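# Swap two hoses into their color-matched ports

## Task

Each of the two hoses starts plugged into the port meant for the other. Move each one so that it ends up latched in the port whose color matches that hose's grip, and make sure both stay latched once the robot lets go.

## Robot and tools

ROBOT. Two arms, left_arm and right_arm, each with a two-finger parallel gripper and a wrist camera. A camera stand is fixed to the floor behind them. Loose objects may occasionally get nudged by an outside push.

FRAME. All hand positions, velocities and targets use the scene frame. Its origin sits at table-top height, halfway between the two nominal bases. +x points out over the table, +z points up, and left_arm is on the +y side. The arm names do not match the left and right sides of the images. The actual root links are at left_arm (-0.031, +0.371, +0.002) m and right_arm (-0.028, -0.357, +0.001) m, each yawed very slightly. The gripper fingers point along the gripper's +z axis and close along its y axis. end_effector_position is the point between the pads, about 1 cm short of the fingertips.

execute_actions(actions, cameras). actions is a list of actions. Each action is a list of up to 15 rows, and each row is one control step of 1/30 s. If an action has fewer rows, its last row is repeated until step 15. Every row holds 14 numbers in [-1, 1]: dx, dy, dz, rx, ry, rz, opening for left_arm, followed by the same seven for right_arm. The first six numbers of each arm are an offset along the scene axes, and every row is measured from that arm's Hand target at the start of the action, not from the previous row. A value of 1.0 equals 0.6 m or 180 degrees. rx, ry, rz form a single rotation vector, turned about the Hand target's position. Repeating the same offset in a later action moves the arm again. If the dx, dy, dz vector is longer than 1.0, it may be shortened along its direction. opening is absolute: +1 is fully open (0.094 m) and -1 is closed. To leave an arm alone, send six zeros and repeat its current opening; a 0 there means half open. cameras lists camera names, ["all"] or []. If cameras is omitted, all cameras are shown for an empty actions list and none otherwise. An unknown name makes the call invalid. An empty actions list reports the full state and images.

move(target, speed, blend, opening_speed, grip_force, blocking, cameras). target is either one 14-number row laid out as above, or a list of up to 15 such rows. Every row is an offset from the same starting Hand targets, not from the previous row. Each gripper follows a straight path and turns the shorter way. The move is capped at 10 s.
- speed: m/s, from 0.002 to 2.9, default 0.25. Rotation is limited to twice that value in rad/s. Give one value, or one per target.
- blend: metres; it rounds the corners at intermediate targets. 0 means a full stop at each target.
- opening_speed: rate of change on the -1..1 scale per second, at least 0.2. Use it to close gently.
- grip_force: newtons per pad, 10 to 50, either one value or one per arm. It stays in effect until changed. Lower forces close slowly.
- blocking=false returns after about 0.5 s while the move keeps running.
A change of opening can make the paths pause. The result adds a move: line giving the ending (done, off_target, moving, held, fault) and any limits that acted (limits=paced means the pose was clipped; limits=held means steps were withheld). done means the arm came to rest within 10 mm and 2 degrees of its target. Neither done nor off_target tells you whether there was contact. Paths do not avoid obstacles or the other arm. Grippers lag behind and drift off the path more at high speed. Keep paths away from an arm's own base, where the elbow can swing round.

wait(seconds): runs the scene for 0 to 3600 s without new commands. It returns early if a running move ends. stop(): brakes the running move. zoom_image(camera, region): camera is cam_high, cam_low, cam_left_wrist or cam_right_wrist; region is [x0, y0, x1, y1] in pixels, at most 504 by 504, taken from that camera's newest image. read_manual(section): only returns licence text. finished_scene(scene): scene is the current scene's number. Call it only when both hoses are latched and will stay that way without the robot.

RESULTS. Each arm reports end_effector_position (m) and end_effector_quat_wxyz in the scene frame. These can be a few cm off, more at long reach. Hand target is the last commanded pose after clipping, and the next offsets count from it. Tool commands gives each gripper's current command. grip_measured is the measured opening on the -1..1 scale. It reads up to about 2.5 mm wide when empty, and narrower than a hard part when squeezing. The last Joint positions value is the opening in metres. Joint velocities may say within noise. Joint torques are in joint order; joints 1 to 3 wrap at ±28 N m. Action results also list positions at some intermediate steps. Motor temperatures are reported too.

MOTION HINTS. Orientation commands are clipped each step to within 40 degrees of the measured orientation. Friction and gravity can leave the gripper short, low or tilted, and a small step may not happen or may go sideways. Check the pose after each motion and correct any tilt. An arm that settles short gets re-asked on its next execute_actions call, even with zero offsets. If it is still short, send the missing distance. To stop an arm pushing into something, command its target back past the gripper. Above about 20 N of squeeze, the force jumps to the force limit. To release, command an opening well above grip_measured.

CAMERAS. cam_high, cam_low, cam_left_wrist and cam_right_wrist, each 896x504, come with pinhole-plus-radial calibration and world-to-camera transforms. The fixed cameras may be off by about 2 degrees and 9 mm.

AVOID. Do not drop a hose, let one fall off the table, or leave one off it. Do not release parts while they are moving. No slams or hard pushes into fixed or heavy things. Arms must not touch each other, and never close one gripper on the other's fingers. Keep strain off the wrist-camera cables. Avoid long stretched-out holds or pushing against unreachable poses: a MOTOR HOT warning appears at 75 °C, 90 °C folds that arm away for good, and at 100 °C it falls. Any stop costs time, so move smoothly and efficiently.

Each tool is called after "Call:" by a JSON object that holds its "method" and its "body", one argument or row to a line.

## Session

Call:
{"method": "execute_actions", "body": {
  "actions": []
}}

Scene clock: 0.00 s.
left_arm: end_effector_position=(+0.3652, +0.3845, +0.0962) grip_measured=+1.000 end_effector_quat_wxyz=(+0.597, -0.010, +0.800, +0.068) | right_arm: end_effector_position=(+0.3697, -0.3753, +0.0897) grip_measured=+1.000 end_effector_quat_wxyz=(+0.551, +0.005, +0.833, -0.057)
Joint positions: left_arm=[-0.044 1.59 0.339 0.964 -0.152 0.056 0.094] | right_arm=[0.014 1.522 0.412 0.712 0.097 -0.056 0.094]
Joint velocities: within noise
Joint torques (N m): no reading
Motor temperatures (°C): left_arm=[31 37 38 36 28 27 29] | right_arm=[26 32 36 33 27 27 24]
Heat: left arm: 38 °C; right arm: 36 °C.
Hand target: left_arm +0.3688, +0.3844, +0.1065; +0.609, -0.012, +0.790, +0.067 | right_arm +0.3715, -0.3753, +0.0939; +0.555, +0.006, +0.830, -0.057
Tool commands: left_gripper/opening=+1.0 right_gripper/opening=+1.0

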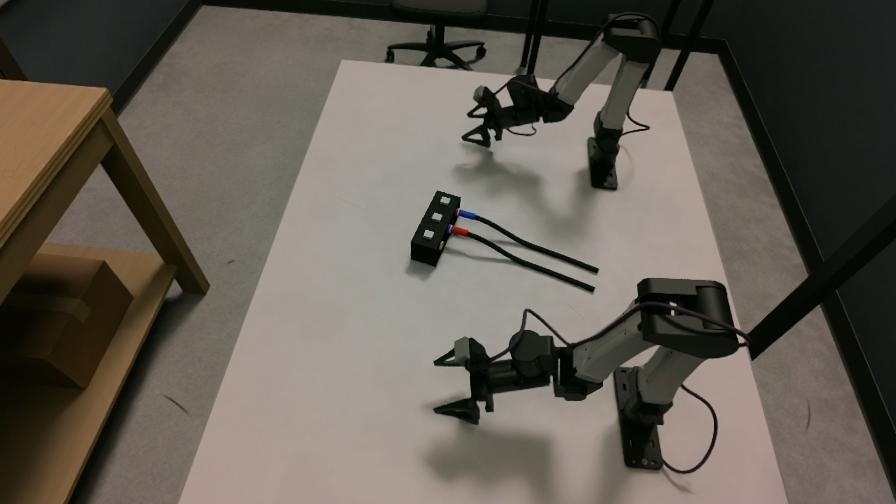

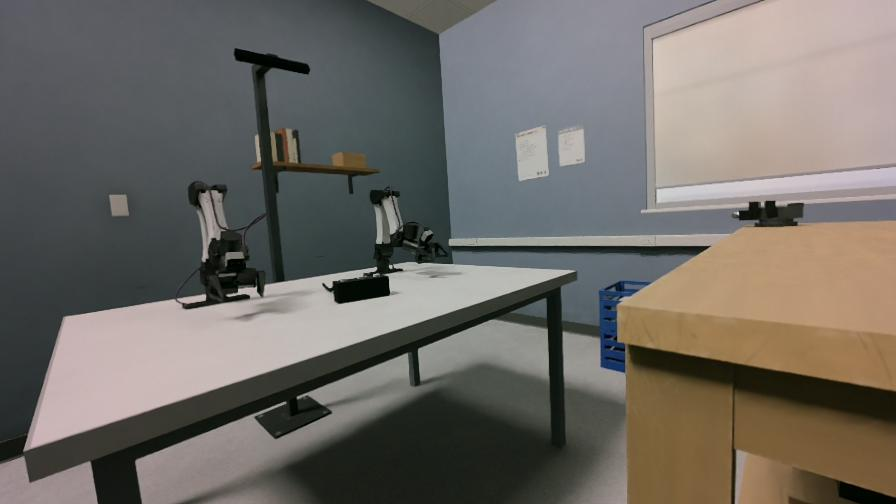

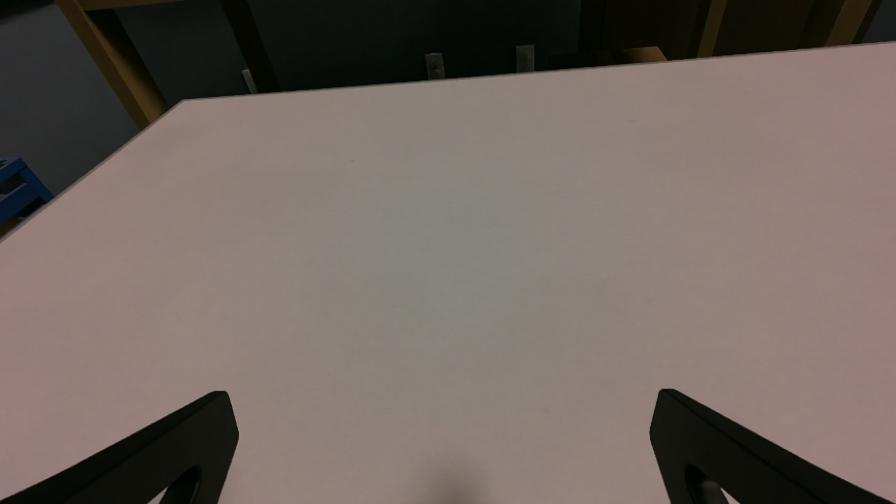

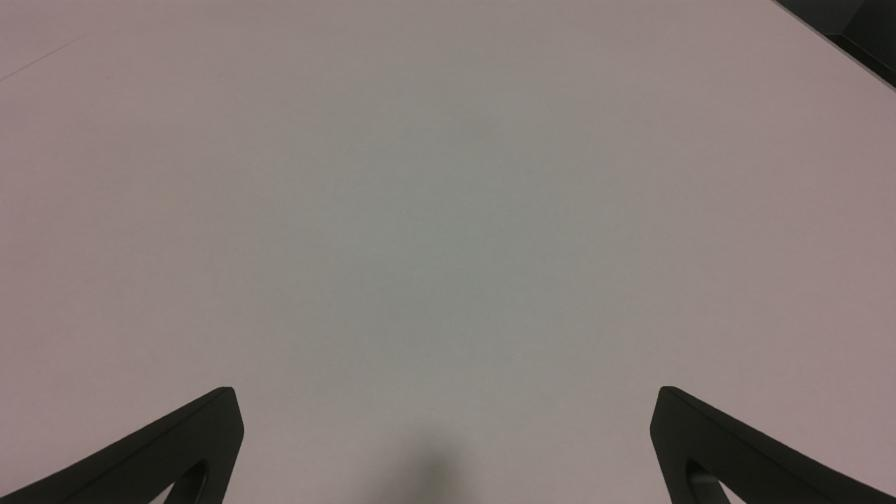

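Call:
{"method": "zoom_image", "body": {
  "camera": "cam_high",
  "region": [390, 170, 620, 310]
}}

Call:
{"method": "zoom_image", "body": {
  "camera": "cam_low",
  "region": [290, 250, 420, 320]
}}

Scaled by 2.191.

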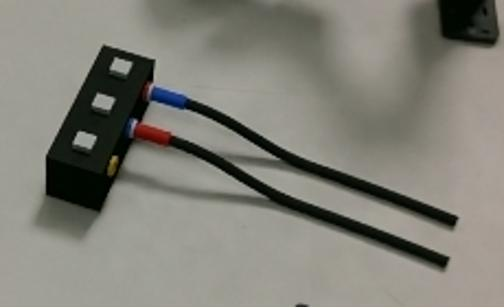

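Scaled by 3.877.

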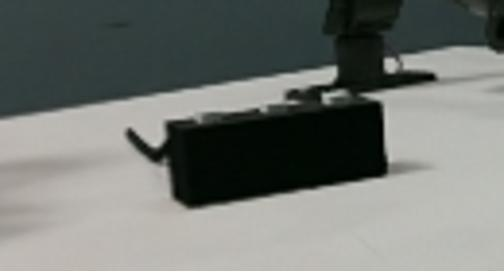

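Call:
{"method": "move", "body": {
  "target": [0,0,0,0,0,0,1,-0.219,0.458,0.21,0,0.094,0,1],
  "speed": 0.5,
  "cameras": ["cam_right_wrist","cam_high"]
}}

Scene clock: 16.93 s.
left_arm: end_effector_position=(+0.3652, +0.3845, +0.0962) grip_measured=+1.000 end_effector_quat_wxyz=(+0.597, -0.010, +0.800, +0.068) | right_arm: end_effector_position=(+0.2372, -0.1026, +0.2177) grip_measured=+1.000 end_effector_quat_wxyz=(+0.431, -0.013, +0.900, -0.062)
Joint positions: left_arm=[-0.044 1.59 0.339 0.964 -0.152 0.056 0.094] | right_arm=[1.144 1.577 1.399 -1.015 0.841 0.925 0.094]
Joint torques (N m): left_arm=[0.47 -5.67 4.86 2.12 0.05 0.01] | right_arm=[-0.88 -5.48 9.35 0.96 0.4 0.18]
Motor temperatures (°C): left_arm=[31 38 38 41 28 27 29] | right_arm=[26 33 37 35 26 27 24]
Heat: left arm: 41 °C; right arm: 37 °C.
Hand target: left_arm +0.3688, +0.3844, +0.1065; +0.609, -0.012, +0.790, +0.067 | right_arm +0.2401, -0.1005, +0.2199; +0.427, -0.003, +0.902, -0.057
Off the commanded pose: left_arm 0.011 m, 2 deg | right_arm 0.004 m, 1 deg.
move: done
cam_right_wrist: T_world_to_cam=[[-0.02713, -0.99184, 0.12453, -0.12114], [-0.89026, -0.03269, -0.45428, 0.34508], [0.45465, -0.12319, -0.88211, 0.16045]] pos_world=[0.23097, -0.0891, 0.31338]
Images, in order (width x height): cam_high 896x504, cam_right_wrist 896x504.

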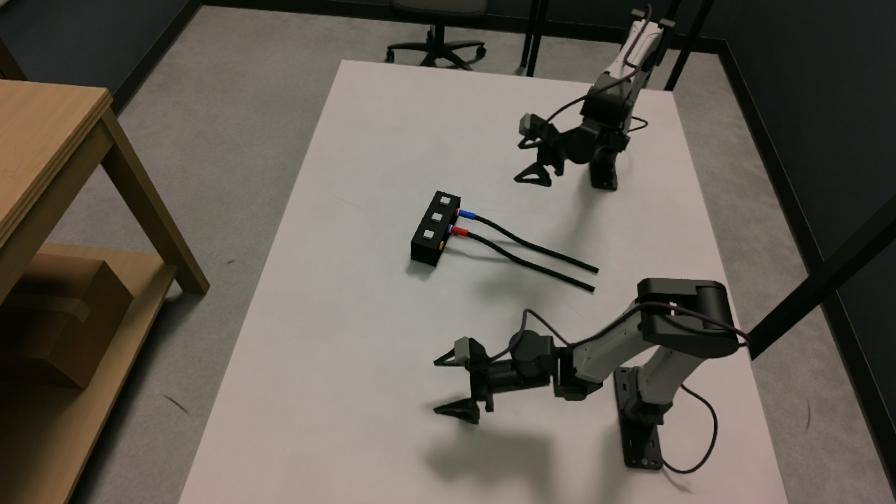

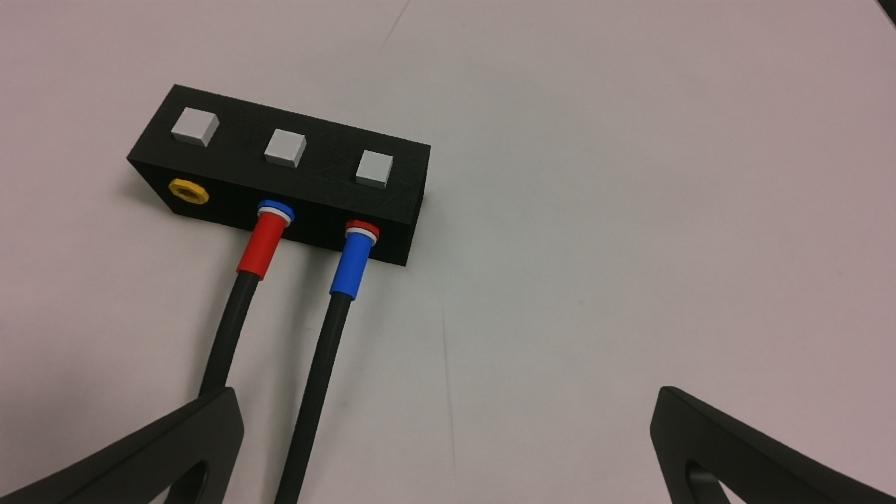

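Call:
{"method": "zoom_image", "body": {
  "camera": "cam_right_wrist",
  "region": [110, 60, 450, 320]
}}

Scaled by 1.482.

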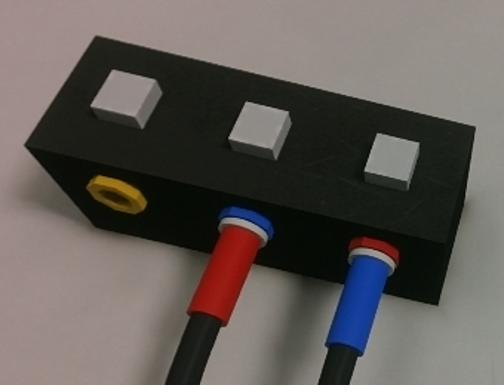

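Call:
{"method": "move", "body": {
  "target": [0.08,-0.764,0.115,0.064,0.419,-0.149,-1,0.078,0.091,-0.167,0.0304,-0.0272,-0.0513,0.06],
  "speed": 0.4,
  "cameras": ["all"]
}}

Scene clock: 54.33 s.
left_arm: end_effector_position=(+0.4092, -0.0695, +0.1633) grip_measured=-0.988 end_effector_quat_wxyz=(+0.280, +0.256, +0.913, -0.149) | right_arm: end_effector_position=(+0.2792, -0.0491, +0.1173) grip_measured=+0.062 end_effector_quat_wxyz=(+0.448, +0.074, +0.889, -0.057)
Joint positions: left_arm=[-0.803 2.61 2.832 -1.148 -0.019 -0.24 0.001] | right_arm=[1.123 1.924 1.392 -0.705 0.894 1.108 0.05]
Joint torques (N m): left_arm=[1.1 -12.64 8.05 1.66 0.16 -0.1] | right_arm=[-0.85 -8.25 7.88 1.28 0.74 0.21]
Heat: left arm: 42 °C; right arm: 41 °C.
Hand target: left_arm +0.4168, -0.0739, +0.1755; +0.001, +0.258, +0.966, +0.000 | right_arm +0.2869, -0.0458, +0.1198; +0.459, +0.093, +0.882, -0.048
Off the commanded pose: left_arm 0.015 m, 37 deg | right_arm 0.009 m, 3 deg.
elbow stopped short (left arm): the move would have taken joint 3 (elbow) straighter than the controller allows.
move: off_target (left_arm, right_arm)
cam_left_wrist: T_world_to_cam=[[-0.55378, -0.82089, 0.13952, 0.14444], [-0.82706, 0.52287, -0.20633, 0.44666], [0.09642, -0.22965, -0.96849, 0.19045]] pos_world=[0.43104, -0.07124, 0.25645]
cam_right_wrist: T_world_to_cam=[[-0.18058, -0.98286, 0.03712, -0.00087], [-0.85825, 0.13903, -0.49404, 0.34276], [0.48041, -0.12107, -0.86865, 0.05064]] pos_world=[0.26969, -0.04238, 0.21336]

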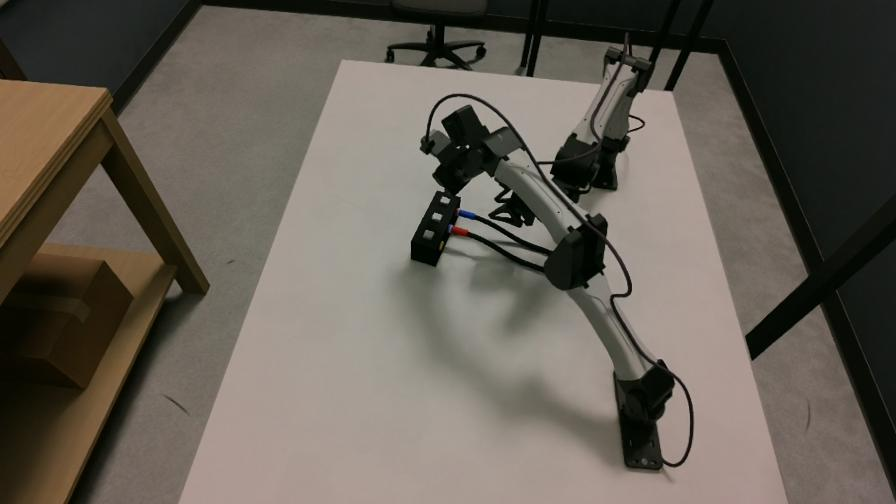

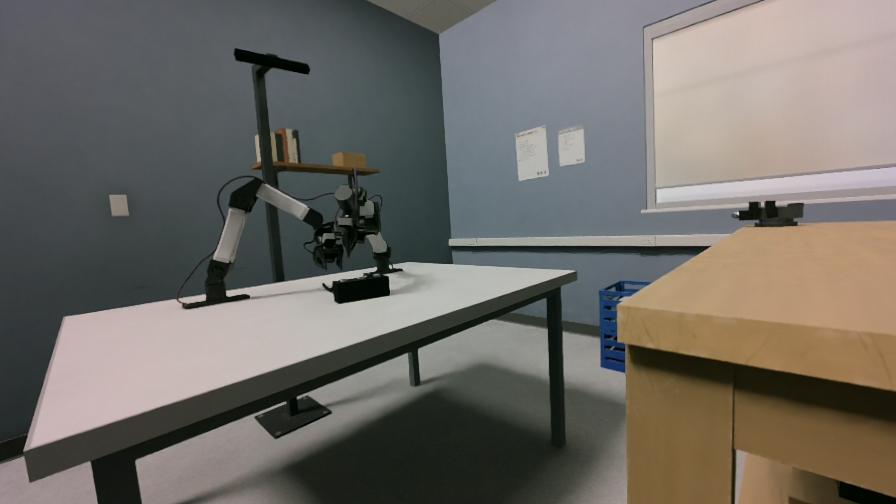

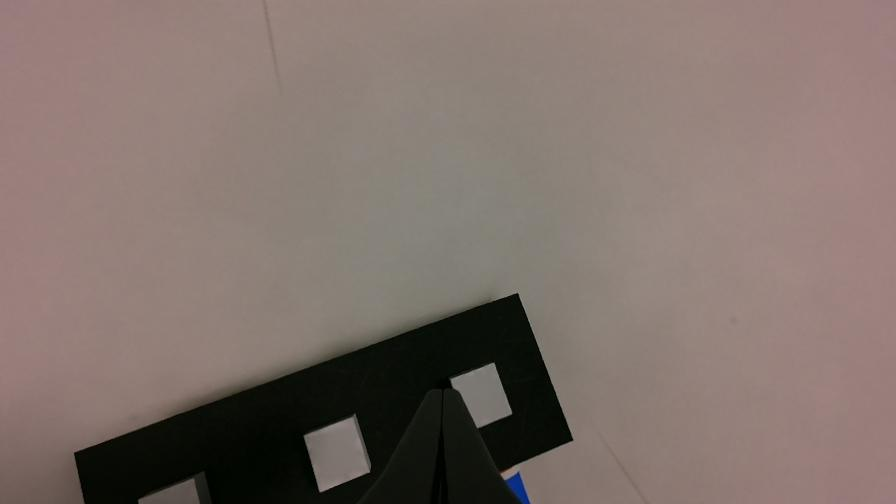

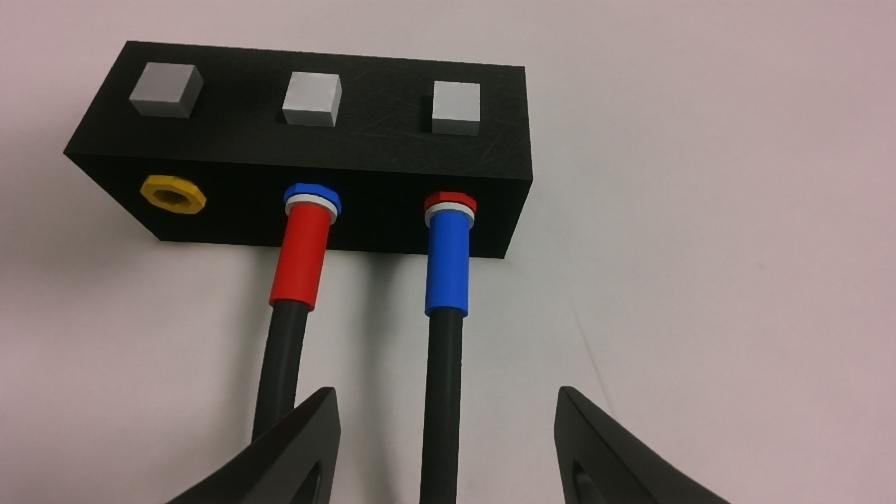

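Call:
{"method": "move", "body": {
  "target": [
    [-0.245,0.173,0.041,-0.1195,-0.3117,0.0901,0.06,0.055,-0.29,0.10,0.058,0.2995,0.0104,-1],
    [-0.236,0.04,-0.126,-0.1195,-0.3117,0.0901,0.06,0.222,-0.052,0.034,0.058,0.2995,0.0104,-1]
  ],
  "speed": 0.4,
  "blend": 0.03,
  "cameras": ["cam_high","cam_left_wrist","cam_right_wrist"]
}}

Scene clock: 81.00 s.
left_arm: end_effector_position=(+0.3790, -0.0477, +0.1266) grip_measured=+0.058 end_effector_quat_wxyz=(+0.225, +0.239, +0.941, -0.082) | right_arm: end_effector_position=(+0.3022, -0.0984, +0.1261) grip_measured=-0.989 end_effector_quat_wxyz=(+0.371, +0.105, +0.921, -0.056)
Joint positions: left_arm=[-0.84 2.5 2.555 -1.153 -0.106 -0.305 0.05] | right_arm=[0.955 1.83 1.395 -0.798 0.705 1.039 0.001]
Joint torques (N m): left_arm=[1.29 -12.75 6.45 1.34 0.02 0.04] | right_arm=[0.5 -8.31 6.43 1.11 0.47 0.04]
Motor temperatures (°C): left_arm=[31 52 43 40 28 27 29] | right_arm=[26 38 41 32 27 27 24]
Heat: left arm: 52 °C; right arm: 41 °C.
Hand target: left_arm +0.3854, -0.0480, +0.1316; +0.234, +0.235, +0.939, -0.088 (not the last commanded pose) | right_arm +0.3012, -0.0956, +0.1235; +0.370, +0.104, +0.921, -0.055 (not the last commanded pose)
Off the commanded pose: left_arm 0.107 m, 37 deg | right_arm 0.121 m, 44 deg.
move: held (left_arm, right_arm; a check stopped the path); path passed 0 of 2 targets; limits=held
pose unreachable (left arm): on one or more control steps of this call, first in action 0 (counted from 0), this arm could not follow its commanded pose, so it was not sent that pose on those steps. It may still have moved: this result reports where it is.
cause: moving toward the commanded pose would bring a part of the arm too close to another arm (this arm's wrist (the part past joint 5) and the right arm's wrist (the part past joint 4), along the way the arms are being sent, or toward where that arm still pushes).
pose unreachable (right arm): on one or more control steps of this call, first in action 0 (counted from 0), this arm could not follow its commanded pose, so it was not sent that pose on those steps. It may still have moved: this result reports where it is.
cause: moving toward the commanded pose would bring a part of the arm too close to another arm (this arm's wrist (the part past joint 4) and the left arm's wrist (the part past joint 5), along the way the arms are being sent, or toward where that arm still pushes).
cam_left_wrist: T_world_to_cam=[[-0.48948, -0.87003, 0.05879, 0.13424], [-0.87176, 0.48661, -0.05697, 0.39897], [0.02096, -0.07914, -0.99664, 0.20211]] pos_world=[0.40927, -0.06136, 0.21627]
cam_right_wrist: T_world_to_cam=[[-0.23324, -0.97206, 0.02664, -0.0273], [-0.91615, 0.21047, -0.34113, 0.37894], [0.32599, -0.10397, -0.93964, 0.09857]] pos_world=[0.30866, -0.09604, 0.22262]

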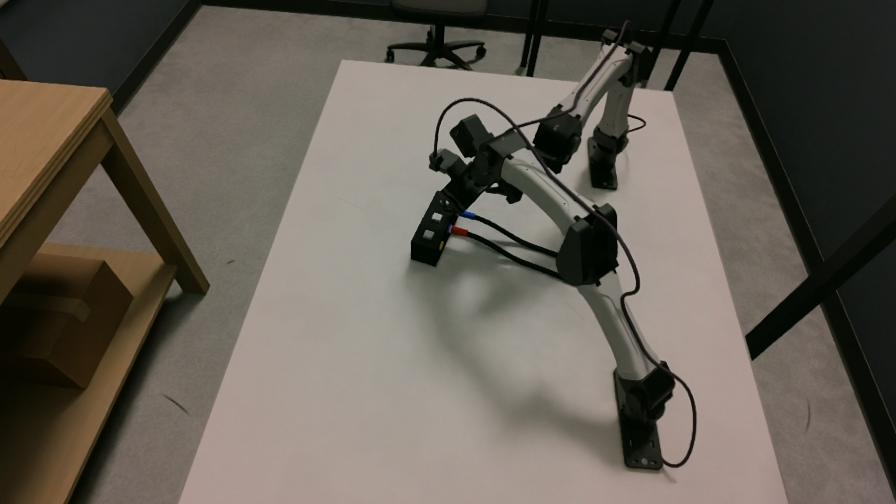

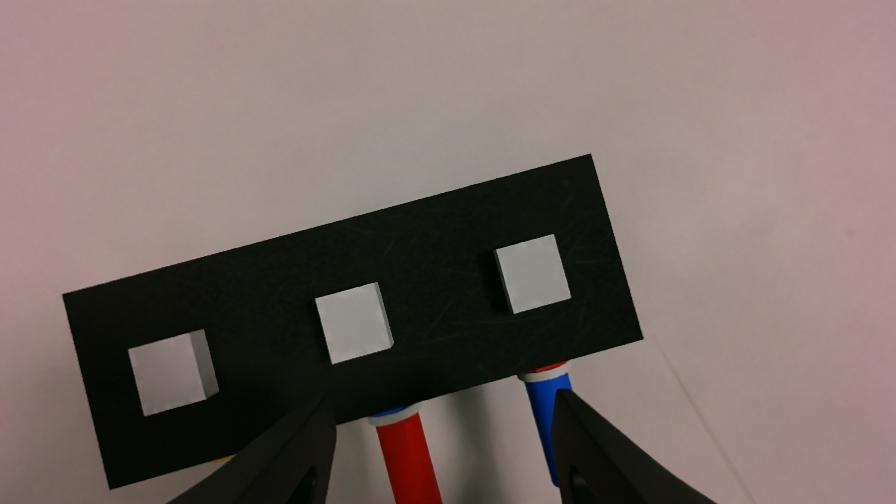

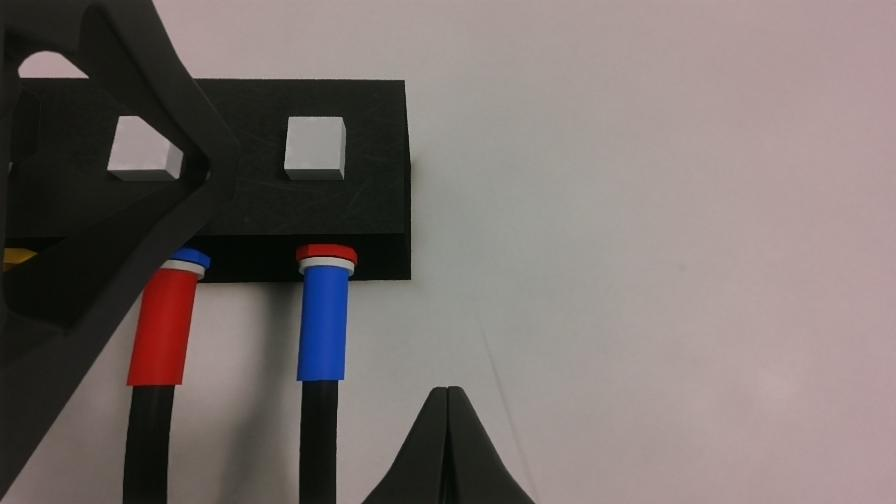

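Call:
{"method": "move", "body": {
  "target": [
    [0,0,0,0,0,0,0.06,0.031,-0.241,0.061,0.0569,0.2376,0.0152,-1],
    [-0.142,0.03,0.064,-0.0446,-0.1688,0.0963,0.06,0.031,-0.241,0.061,0.0569,0.2376,0.0152,-1],
    [-0.209,-0.02,-0.053,-0.0446,-0.1688,0.0963,0.06,0.198,-0.1,0.061,0.0569,0.2376,0.0152,-1]
  ],
  "speed": 0.4,
  "blend": 0.03,
  "cameras": ["cam_high","cam_left_wrist","cam_right_wrist"]
}}

Scene clock: 91.93 s.
left_arm: end_effector_position=(+0.2575, -0.0598, +0.0941) grip_measured=+0.058 end_effector_quat_wxyz=(+0.488, +0.105, +0.865, -0.043) | right_arm: end_effector_position=(+0.4192, -0.1562, +0.1599) grip_measured=-0.989 end_effector_quat_wxyz=(+0.094, +0.078, +0.992, +0.044)
Joint positions: left_arm=[-1.24 2.074 1.4 -0.184 -0.815 -0.668 0.05] | right_arm=[0.445 2.367 2.548 -1.544 0.013 0.582 0.001]
Joint torques (N m): left_arm=[0.61 -10.62 5.09 1.61 -0.46 -0.12] | right_arm=[-0.38 -11.29 8.31 0.67 -0.02 0.12]
Motor temperatures (°C): left_arm=[31 58 42 39 28 26 29] | right_arm=[26 39 42 32 27 27 24]
Heat: left arm: 58 °C; right arm: 42 °C.
Hand target: left_arm +0.2600, -0.0600, +0.0996; +0.497, +0.091, +0.861, -0.052 | right_arm +0.4200, -0.1554, +0.1601; +0.000, +0.087, +0.996, +0.000
Off the commanded pose: left_arm 0.006 m, 2 deg | right_arm 0.001 m, 12 deg.
joint sent to its limit (right arm) — joint 4 (wrist pitch), lower limit. The joint targets are off in orientation, not in position.
move: off_target (right_arm)
cam_left_wrist: T_world_to_cam=[[-0.23394, -0.97206, -0.01929, 0.00161], [-0.80008, 0.20374, -0.56424, 0.30945], [0.5524, -0.11657, -0.82539, 0.0162]] pos_world=[0.23901, -0.05959, 0.18801]
cam_right_wrist: T_world_to_cam=[[-0.14395, -0.98429, -0.1022, -0.07577], [-0.96488, 0.11667, 0.23538, 0.42338], [-0.21976, 0.13249, -0.96652, 0.35628]] pos_world=[0.4759, -0.17118, 0.23695]

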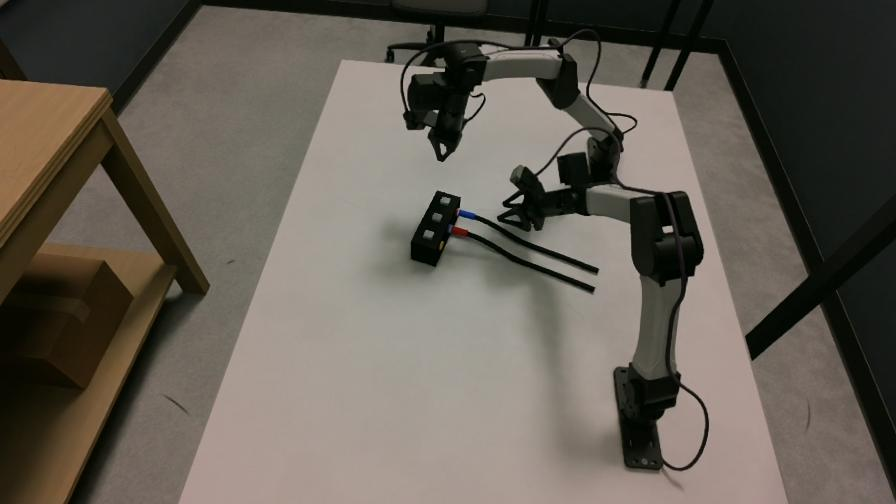

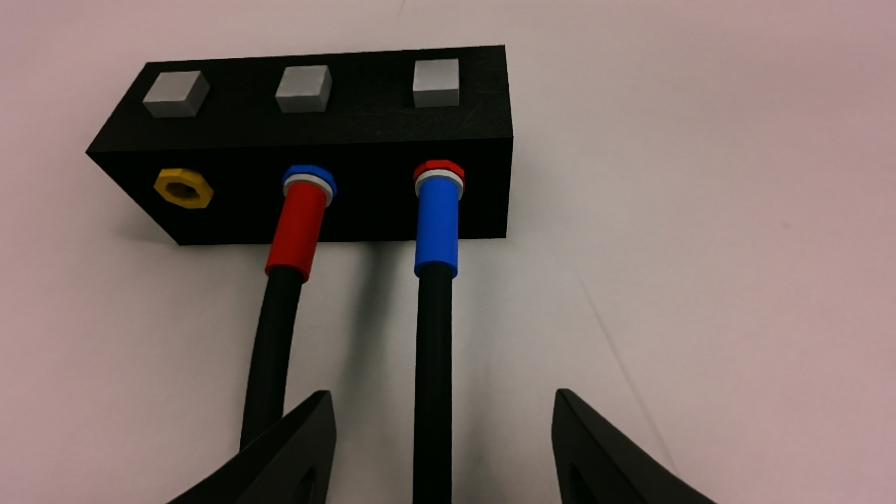

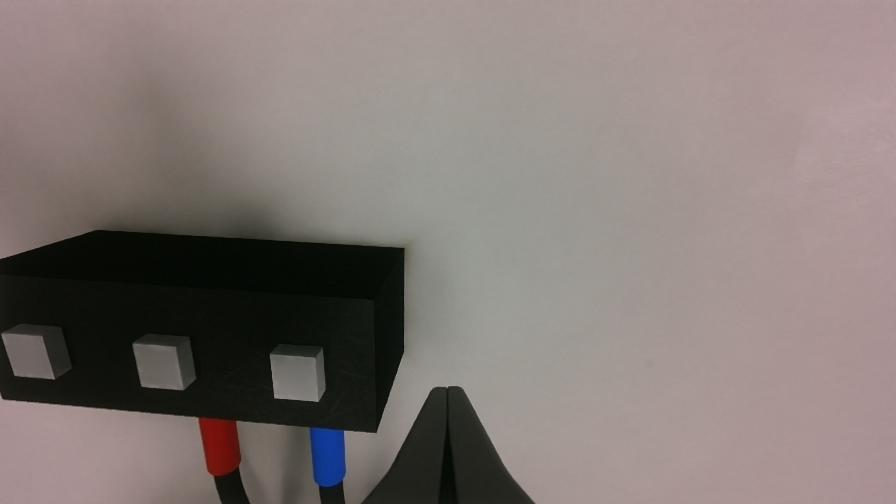

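Call:
{"method": "move", "body": {
  "target": [0.1375,-0.027,-0.087,0,-0.03,0,0.06,-0.02,0.129,-0.088,0,0,0,-1],
  "speed": 0.15,
  "cameras": ["cam_low","cam_left_wrist","cam_right_wrist"]
}}

Call:
{"method": "zoom_image", "body": {
  "camera": "cam_low",
  "region": [280, 210, 460, 320]
}}

Scene clock: 109.23 s.
left_arm: end_effector_position=(+0.3333, -0.0694, +0.0410) grip_measured=+0.058 end_effector_quat_wxyz=(+0.530, +0.100, +0.841, -0.035) | right_arm: end_effector_position=(+0.4086, -0.0810, +0.1093) grip_measured=-0.989 end_effector_quat_wxyz=(+0.071, +0.081, +0.993, +0.045)
Joint positions: left_arm=[-1.111 2.316 1.455 0.19 -0.796 -0.462 0.05] | right_arm=[0.587 2.561 2.703 -1.546 0.013 0.729 0.001]
Joint torques (N m): left_arm=[1.62 -10.47 7.53 1.81 -0.08 0.09] | right_arm=[0.05 -12.11 8.34 0.58 -0.02 0.12]
Motor temperatures (°C): left_arm=[31 59 42 39 28 26 28] | right_arm=[26 43 42 31 26 27 25]
Heat: left arm: 59 °C; right arm: 43 °C.
Hand target: left_arm +0.3426, -0.0761, +0.0475; +0.537, +0.093, +0.837, -0.047 | right_arm +0.4080, -0.0782, +0.1072; +0.000, +0.087, +0.996, +0.000
Off the commanded pose: left_arm 0.013 m, 2 deg | right_arm 0.004 m, 10 deg.
joint sent to its limit (right arm) — joint 4 (wrist pitch), lower limit. The joint targets are off in orientation, not in position.
move: off_target (left_arm, right_arm)
cam_left_wrist: T_world_to_cam=[[-0.21504, -0.97578, -0.04015, 0.00328], [-0.74433, 0.19038, -0.6401, 0.32579], [0.63224, -0.10776, -0.76724, -0.09899]] pos_world=[0.30579, -0.06949, 0.13271]
cam_right_wrist: T_world_to_cam=[[-0.15099, -0.98333, -0.10136, -0.0056], [-0.95271, 0.1174, 0.2803, 0.40647], [-0.26373, 0.13889, -0.95454, 0.31217]] pos_world=[0.46873, -0.09658, 0.18348]

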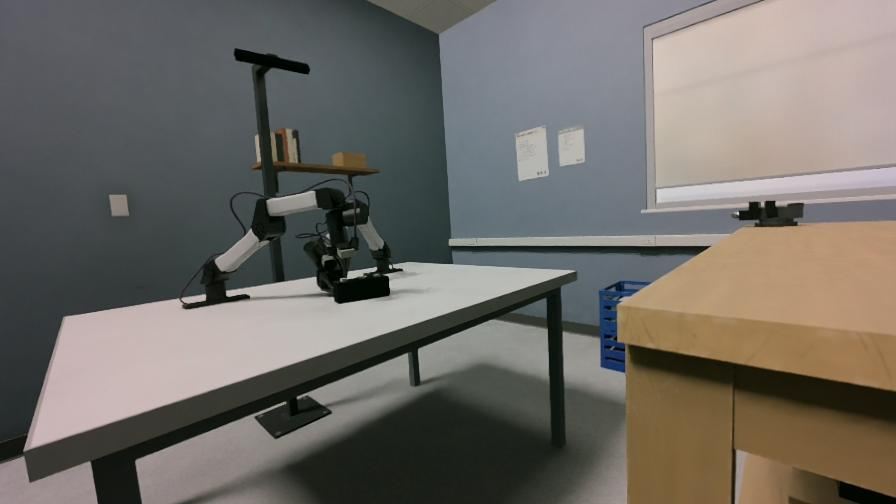

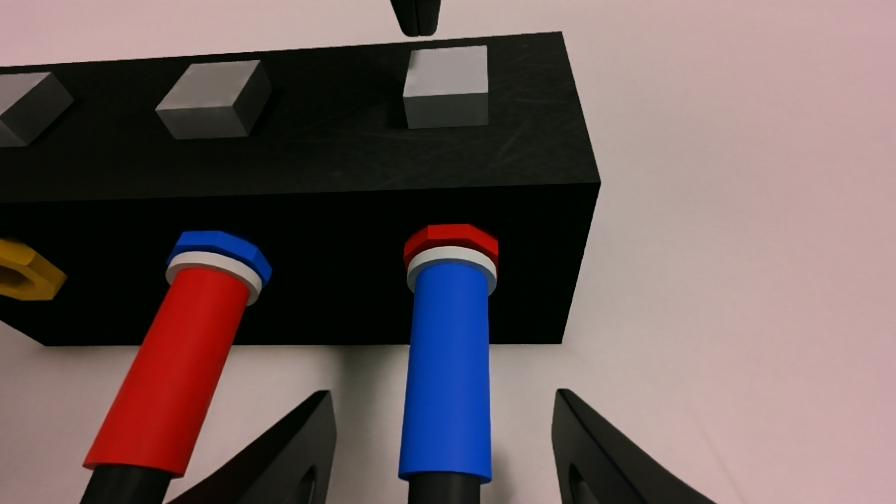

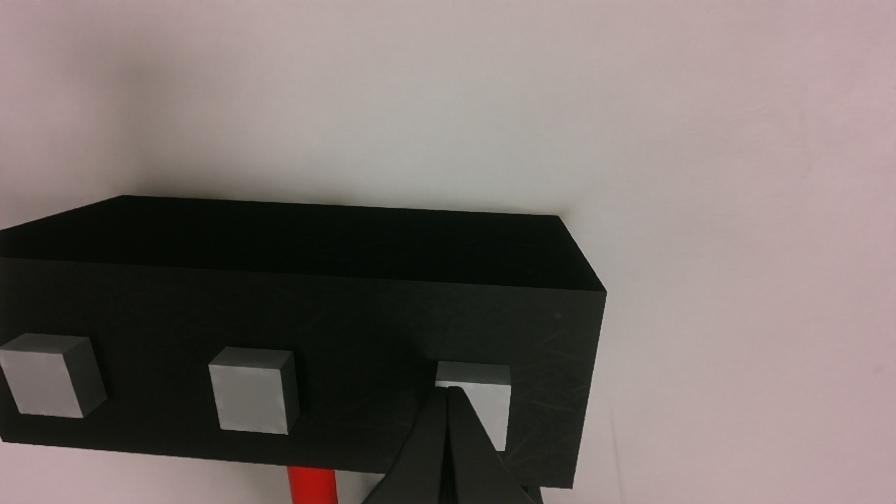

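Scaled by 2.800.

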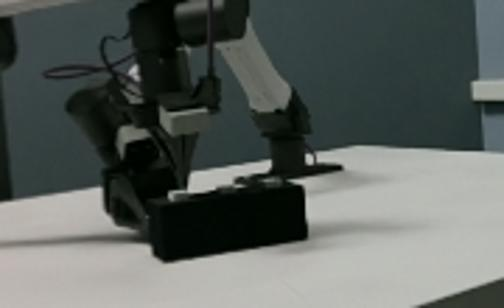

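Call:
{"method": "move", "body": {
  "target": [0,0,0,0,0,0,-0.85,-0.004,-0.008,-0.022,0,0,0,-1],
  "speed": 0.05,
  "opening_speed": 1.0,
  "cameras": ["cam_left_wrist","cam_right_wrist"]
}}

Scene clock: 120.13 s.
left_arm: end_effector_position=(+0.3339, -0.0707, +0.0422) grip_measured=-0.675 end_effector_quat_wxyz=(+0.532, +0.099, +0.840, -0.039) | right_arm: end_effector_position=(+0.4085, -0.0811, +0.1061) grip_measured=-0.989 end_effector_quat_wxyz=(+0.068, +0.081, +0.993, +0.043)
Joint positions: left_arm=[-1.111 2.316 1.455 0.199 -0.792 -0.462 0.015] | right_arm=[0.587 2.567 2.703 -1.546 0.013 0.729 0.001]
Joint torques (N m): left_arm=[1.57 -10.43 7.58 1.73 -0.12 0.1] | right_arm=[-0.44 -11.77 5.76 0.57 -0.03 0.08]
Motor temperatures (°C): left_arm=[31 61 42 39 28 26 28] | right_arm=[26 44 43 31 26 27 25]
Heat: left arm: 61 °C; right arm: 44 °C.
Hand target: left_arm +0.3426, -0.0761, +0.0475; +0.537, +0.093, +0.837, -0.047 | right_arm +0.4056, -0.0830, +0.0940; +0.000, +0.087, +0.996, +0.000
Off the commanded pose: left_arm 0.012 m, 1 deg | right_arm 0.013 m, 9 deg.
joint sent to its limit (right arm) — joint 4 (wrist pitch), lower limit. The joint targets are off in orientation, not in position.
move: off_target (right_arm)
cam_left_wrist: T_world_to_cam=[[-0.21727, -0.97559, -0.03196, 0.0026], [-0.74253, 0.18644, -0.64334, 0.32641], [0.6336, -0.11604, -0.76491, -0.09984]] pos_world=[0.30619, -0.06991, 0.13372]
cam_right_wrist: T_world_to_cam=[[-0.15187, -0.98362, -0.09712, -0.00609], [-0.95111, 0.11869, 0.28513, 0.40623], [-0.26893, 0.13567, -0.95356, 0.31083]] pos_world=[0.46903, -0.09638, 0.17998]

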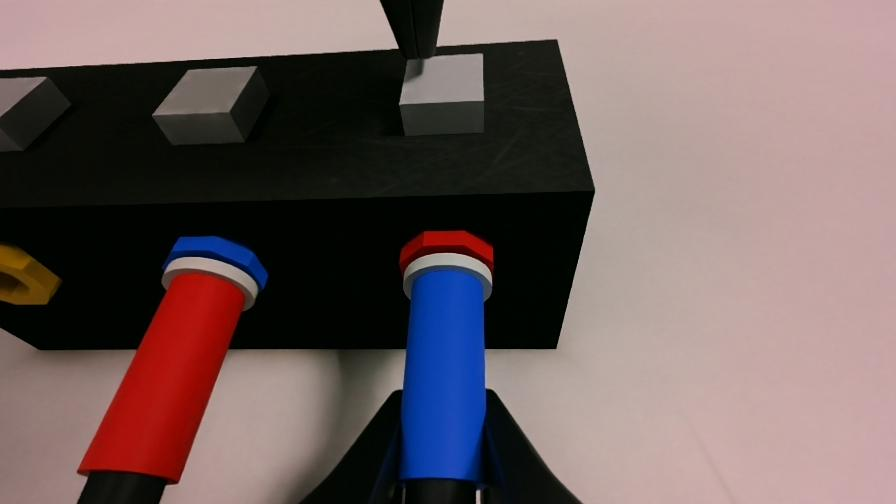

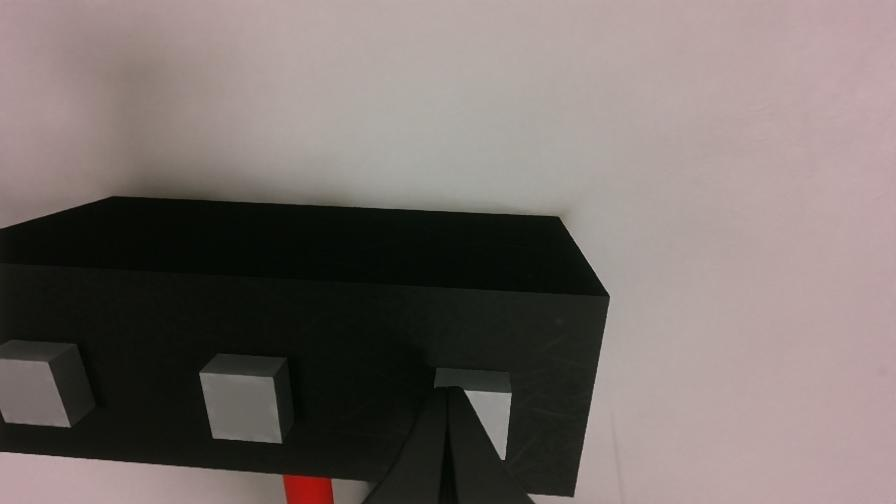

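Call:
{"method": "move", "body": {
  "target": [
    [0,0,0,0,0,0,-0.85,-0.012,-0.012,0.03,0,0,0,-1],
    [0,0,0,0,0,0,-0.85,-0.012,-0.012,-0.004,0,0,0,-1]
  ],
  "speed": 0.06,
  "cameras": ["cam_left_wrist","cam_right_wrist"]
}}

Scene clock: 126.33 s.
left_arm: end_effector_position=(+0.3339, -0.0707, +0.0422) grip_measured=-0.675 end_effector_quat_wxyz=(+0.532, +0.099, +0.840, -0.039) | right_arm: end_effector_position=(+0.4024, -0.0850, +0.1014) grip_measured=-0.989 end_effector_quat_wxyz=(+0.056, +0.081, +0.995, +0.034)
Joint positions: left_arm=[-1.111 2.316 1.455 0.199 -0.792 -0.462 0.015] | right_arm=[0.587 2.55 2.655 -1.545 0.013 0.729 0.001]
Joint torques (N m): left_arm=[1.57 -10.43 7.58 1.73 -0.12 0.1] | right_arm=[-0.88 -12.79 4.38 0.51 -0.04 0.04]
Motor temperatures (°C): left_arm=[31 61 42 39 28 26 29] | right_arm=[26 45 42 30 26 27 25]
Heat: left arm: 61 °C; right arm: 45 °C.
Hand target: left_arm +0.3426, -0.0761, +0.0475; +0.537, +0.093, +0.837, -0.047 | right_arm +0.3985, -0.0902, +0.0917; +0.000, +0.087, +0.996, +0.000
Off the commanded pose: left_arm 0.012 m, 1 deg | right_arm 0.012 m, 8 deg.
joint sent to its limit (right arm) — joint 4 (wrist pitch), lower limit. The joint targets are off in orientation, not in position.
move: off_target (right_arm)
cam_left_wrist: T_world_to_cam=[[-0.21727, -0.97559, -0.03196, 0.0026], [-0.74253, 0.18644, -0.64334, 0.32641], [0.6336, -0.11604, -0.76491, -0.09984]] pos_world=[0.30619, -0.06991, 0.13372]
cam_right_wrist: T_world_to_cam=[[-0.15421, -0.98505, -0.07683, -0.01264], [-0.94338, 0.12369, 0.30778, 0.39725], [-0.29368, 0.11994, -0.94835, 0.31339]] pos_world=[0.46485, -0.09917, 0.17397]

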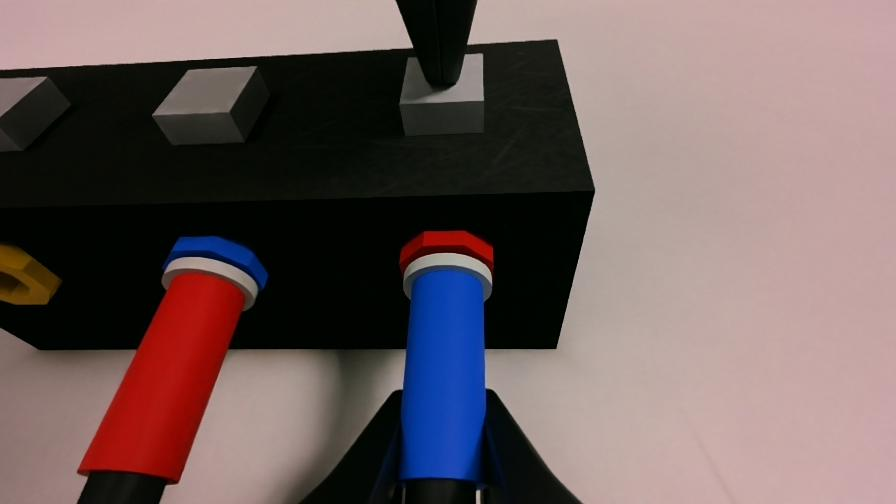

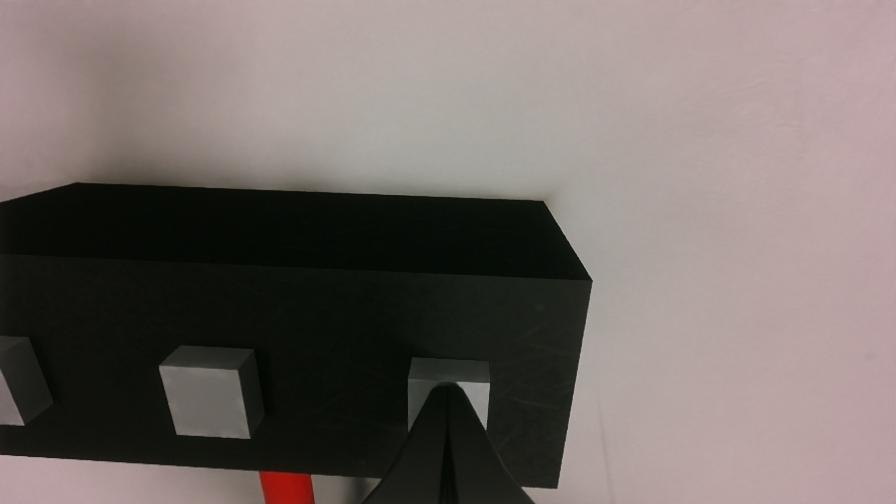

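Call:
{"method": "move", "body": {
  "target": [0,0,0,0,0,0,-0.85,0.0,0.0,-0.03,0,0,0,-1],
  "speed": 0.06,
  "cameras": ["cam_left_wrist"]
}}

Scene clock: 130.17 s.
left_arm: end_effector_position=(+0.3339, -0.0707, +0.0422) grip_measured=-0.675 end_effector_quat_wxyz=(+0.532, +0.099, +0.840, -0.039) | right_arm: end_effector_position=(+0.4024, -0.0850, +0.1008) grip_measured=-0.989 end_effector_quat_wxyz=(+0.055, +0.081, +0.995, +0.034)
Joint positions: left_arm=[-1.111 2.316 1.455 0.199 -0.792 -0.462 0.015] | right_arm=[0.587 2.551 2.655 -1.545 0.013 0.729 0.001]
Joint torques (N m): left_arm=[1.57 -10.44 7.58 1.73 -0.12 0.1] | right_arm=[-0.9 -9.46 4.67 0.51 -0.04 0.04]
Motor temperatures (°C): left_arm=[31 61 42 39 28 26 29] | right_arm=[26 45 42 30 26 27 25]
Heat: left arm: 61 °C; right arm: 45 °C.
Hand target: left_arm +0.3426, -0.0761, +0.0475; +0.537, +0.093, +0.837, -0.047 | right_arm +0.3985, -0.0902, +0.0737; +0.000, +0.087, +0.996, +0.000
Off the commanded pose: left_arm 0.012 m, 1 deg | right_arm 0.028 m, 7 deg.
joint sent to its limit (right arm) — joint 4 (wrist pitch), lower limit. The joint targets are off in orientation, not in position.
move: off_target (right_arm)
cam_left_wrist: T_world_to_cam=[[-0.21727, -0.97559, -0.03196, 0.0026], [-0.74253, 0.18644, -0.64334, 0.32641], [0.6336, -0.11604, -0.76491, -0.09984]] pos_world=[0.30619, -0.06991, 0.13372]

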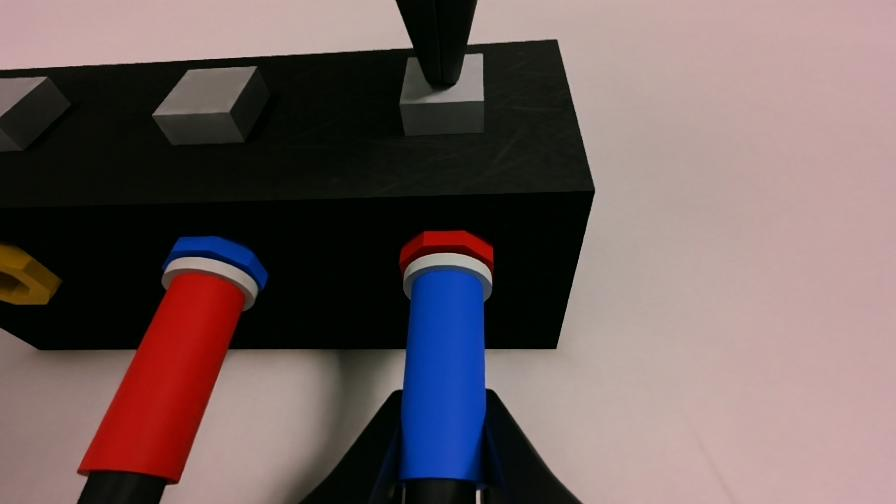

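Call:
{"method": "move", "body": {
  "target": [0,0,0,0,0,0,-0.85,0.0,0.0,-0.06,0,0,0,-1],
  "speed": 0.08,
  "cameras": ["cam_left_wrist"]
}}

Scene clock: 133.47 s.
left_arm: end_effector_position=(+0.3324, -0.0704, +0.0415) grip_measured=-0.675 end_effector_quat_wxyz=(+0.531, +0.100, +0.840, -0.035) | right_arm: end_effector_position=(+0.4022, -0.0851, +0.0948) grip_measured=-0.989 end_effector_quat_wxyz=(+0.052, +0.081, +0.995, +0.031)
Joint positions: left_arm=[-1.114 2.316 1.455 0.192 -0.798 -0.462 0.015] | right_arm=[0.587 2.551 2.631 -1.53 0.013 0.729 0.001]
Joint torques (N m): left_arm=[1.94 -10.47 7.51 1.8 -0.05 0.1] | right_arm=[-0.9 -6.05 1.4 0.84 -0.05 0.05]
Motor temperatures (°C): left_arm=[31 61 42 40 28 26 29] | right_arm=[26 45 41 30 26 27 25]
Heat: left arm: 61 °C; right arm: 45 °C.
Hand target: left_arm +0.3425, -0.0762, +0.0475; +0.537, +0.093, +0.837, -0.048 | right_arm +0.3984, -0.0902, +0.0377; +0.000, +0.087, +0.996, +0.000
Off the commanded pose: left_arm 0.013 m, 2 deg | right_arm 0.057 m, 7 deg.
move: off_target (right_arm)
cam_left_wrist: T_world_to_cam=[[-0.21624, -0.97553, -0.03985, 0.00262], [-0.74282, 0.19087, -0.6417, 0.32517], [0.6336, -0.10916, -0.76592, -0.09877]] pos_world=[0.30469, -0.07029, 0.13312]

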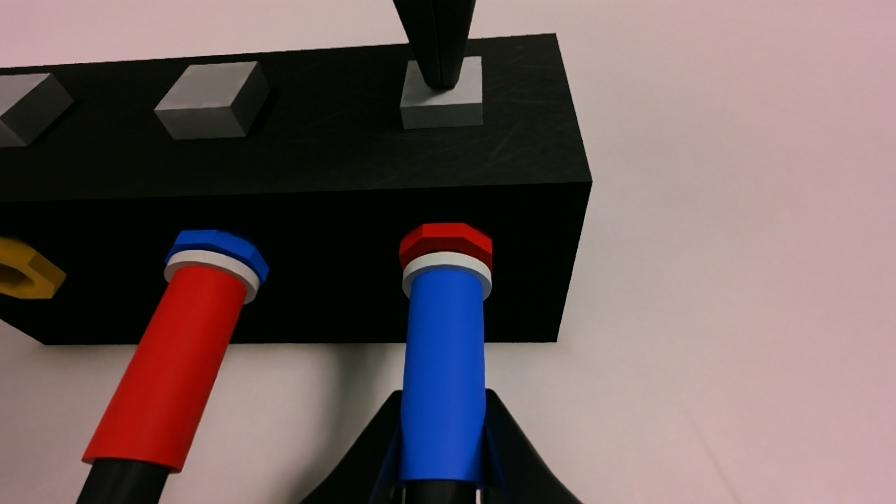

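Call:
{"method": "move", "body": {
  "target": [-0.12,0.025,0.005,0,0,0,-0.85,0.0,0.0,0,0,0,0,-1],
  "speed": 0.08,
  "cameras": ["cam_left_wrist"]
}}

Scene clock: 137.37 s.
left_arm: end_effector_position=(+0.2736, -0.0609, +0.0319) grip_measured=-0.676 end_effector_quat_wxyz=(+0.530, +0.106, +0.841, -0.034) | right_arm: end_effector_position=(+0.4022, -0.0851, +0.0948) grip_measured=-0.989 end_effector_quat_wxyz=(+0.052, +0.081, +0.995, +0.031)
Joint positions: left_arm=[-1.225 2.241 1.292 0.198 -0.877 -0.561 0.015] | right_arm=[0.587 2.551 2.631 -1.53 0.013 0.729 0.001]
Joint torques (N m): left_arm=[-0.24 -14.2 3.95 1.46 -0.39 -0.16] | right_arm=[-0.91 -6.04 1.4 0.82 -0.04 0.05]
Motor temperatures (°C): left_arm=[31 62 42 39 28 26 29] | right_arm=[26 45 41 30 26 27 25]
Heat: left arm: 62 °C; right arm: 45 °C.
Hand target: left_arm +0.2706, -0.0611, +0.0505; +0.537, +0.093, +0.837, -0.047 | right_arm +0.3984, -0.0902, +0.0377; +0.000, +0.087, +0.996, +0.000
Off the commanded pose: left_arm 0.019 m, 2 deg | right_arm 0.057 m, 7 deg.
move: off_target (left_arm)
cam_left_wrist: T_world_to_cam=[[-0.2239, -0.97345, -0.04751, 0.00122], [-0.74267, 0.20198, -0.63847, 0.27402], [0.63111, -0.10767, -0.76818, -0.06704]] pos_world=[0.24609, -0.06138, 0.12352]

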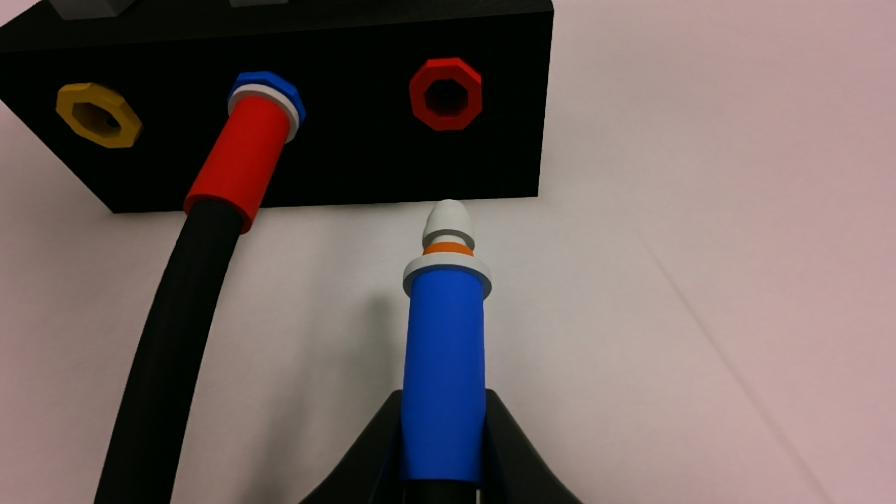

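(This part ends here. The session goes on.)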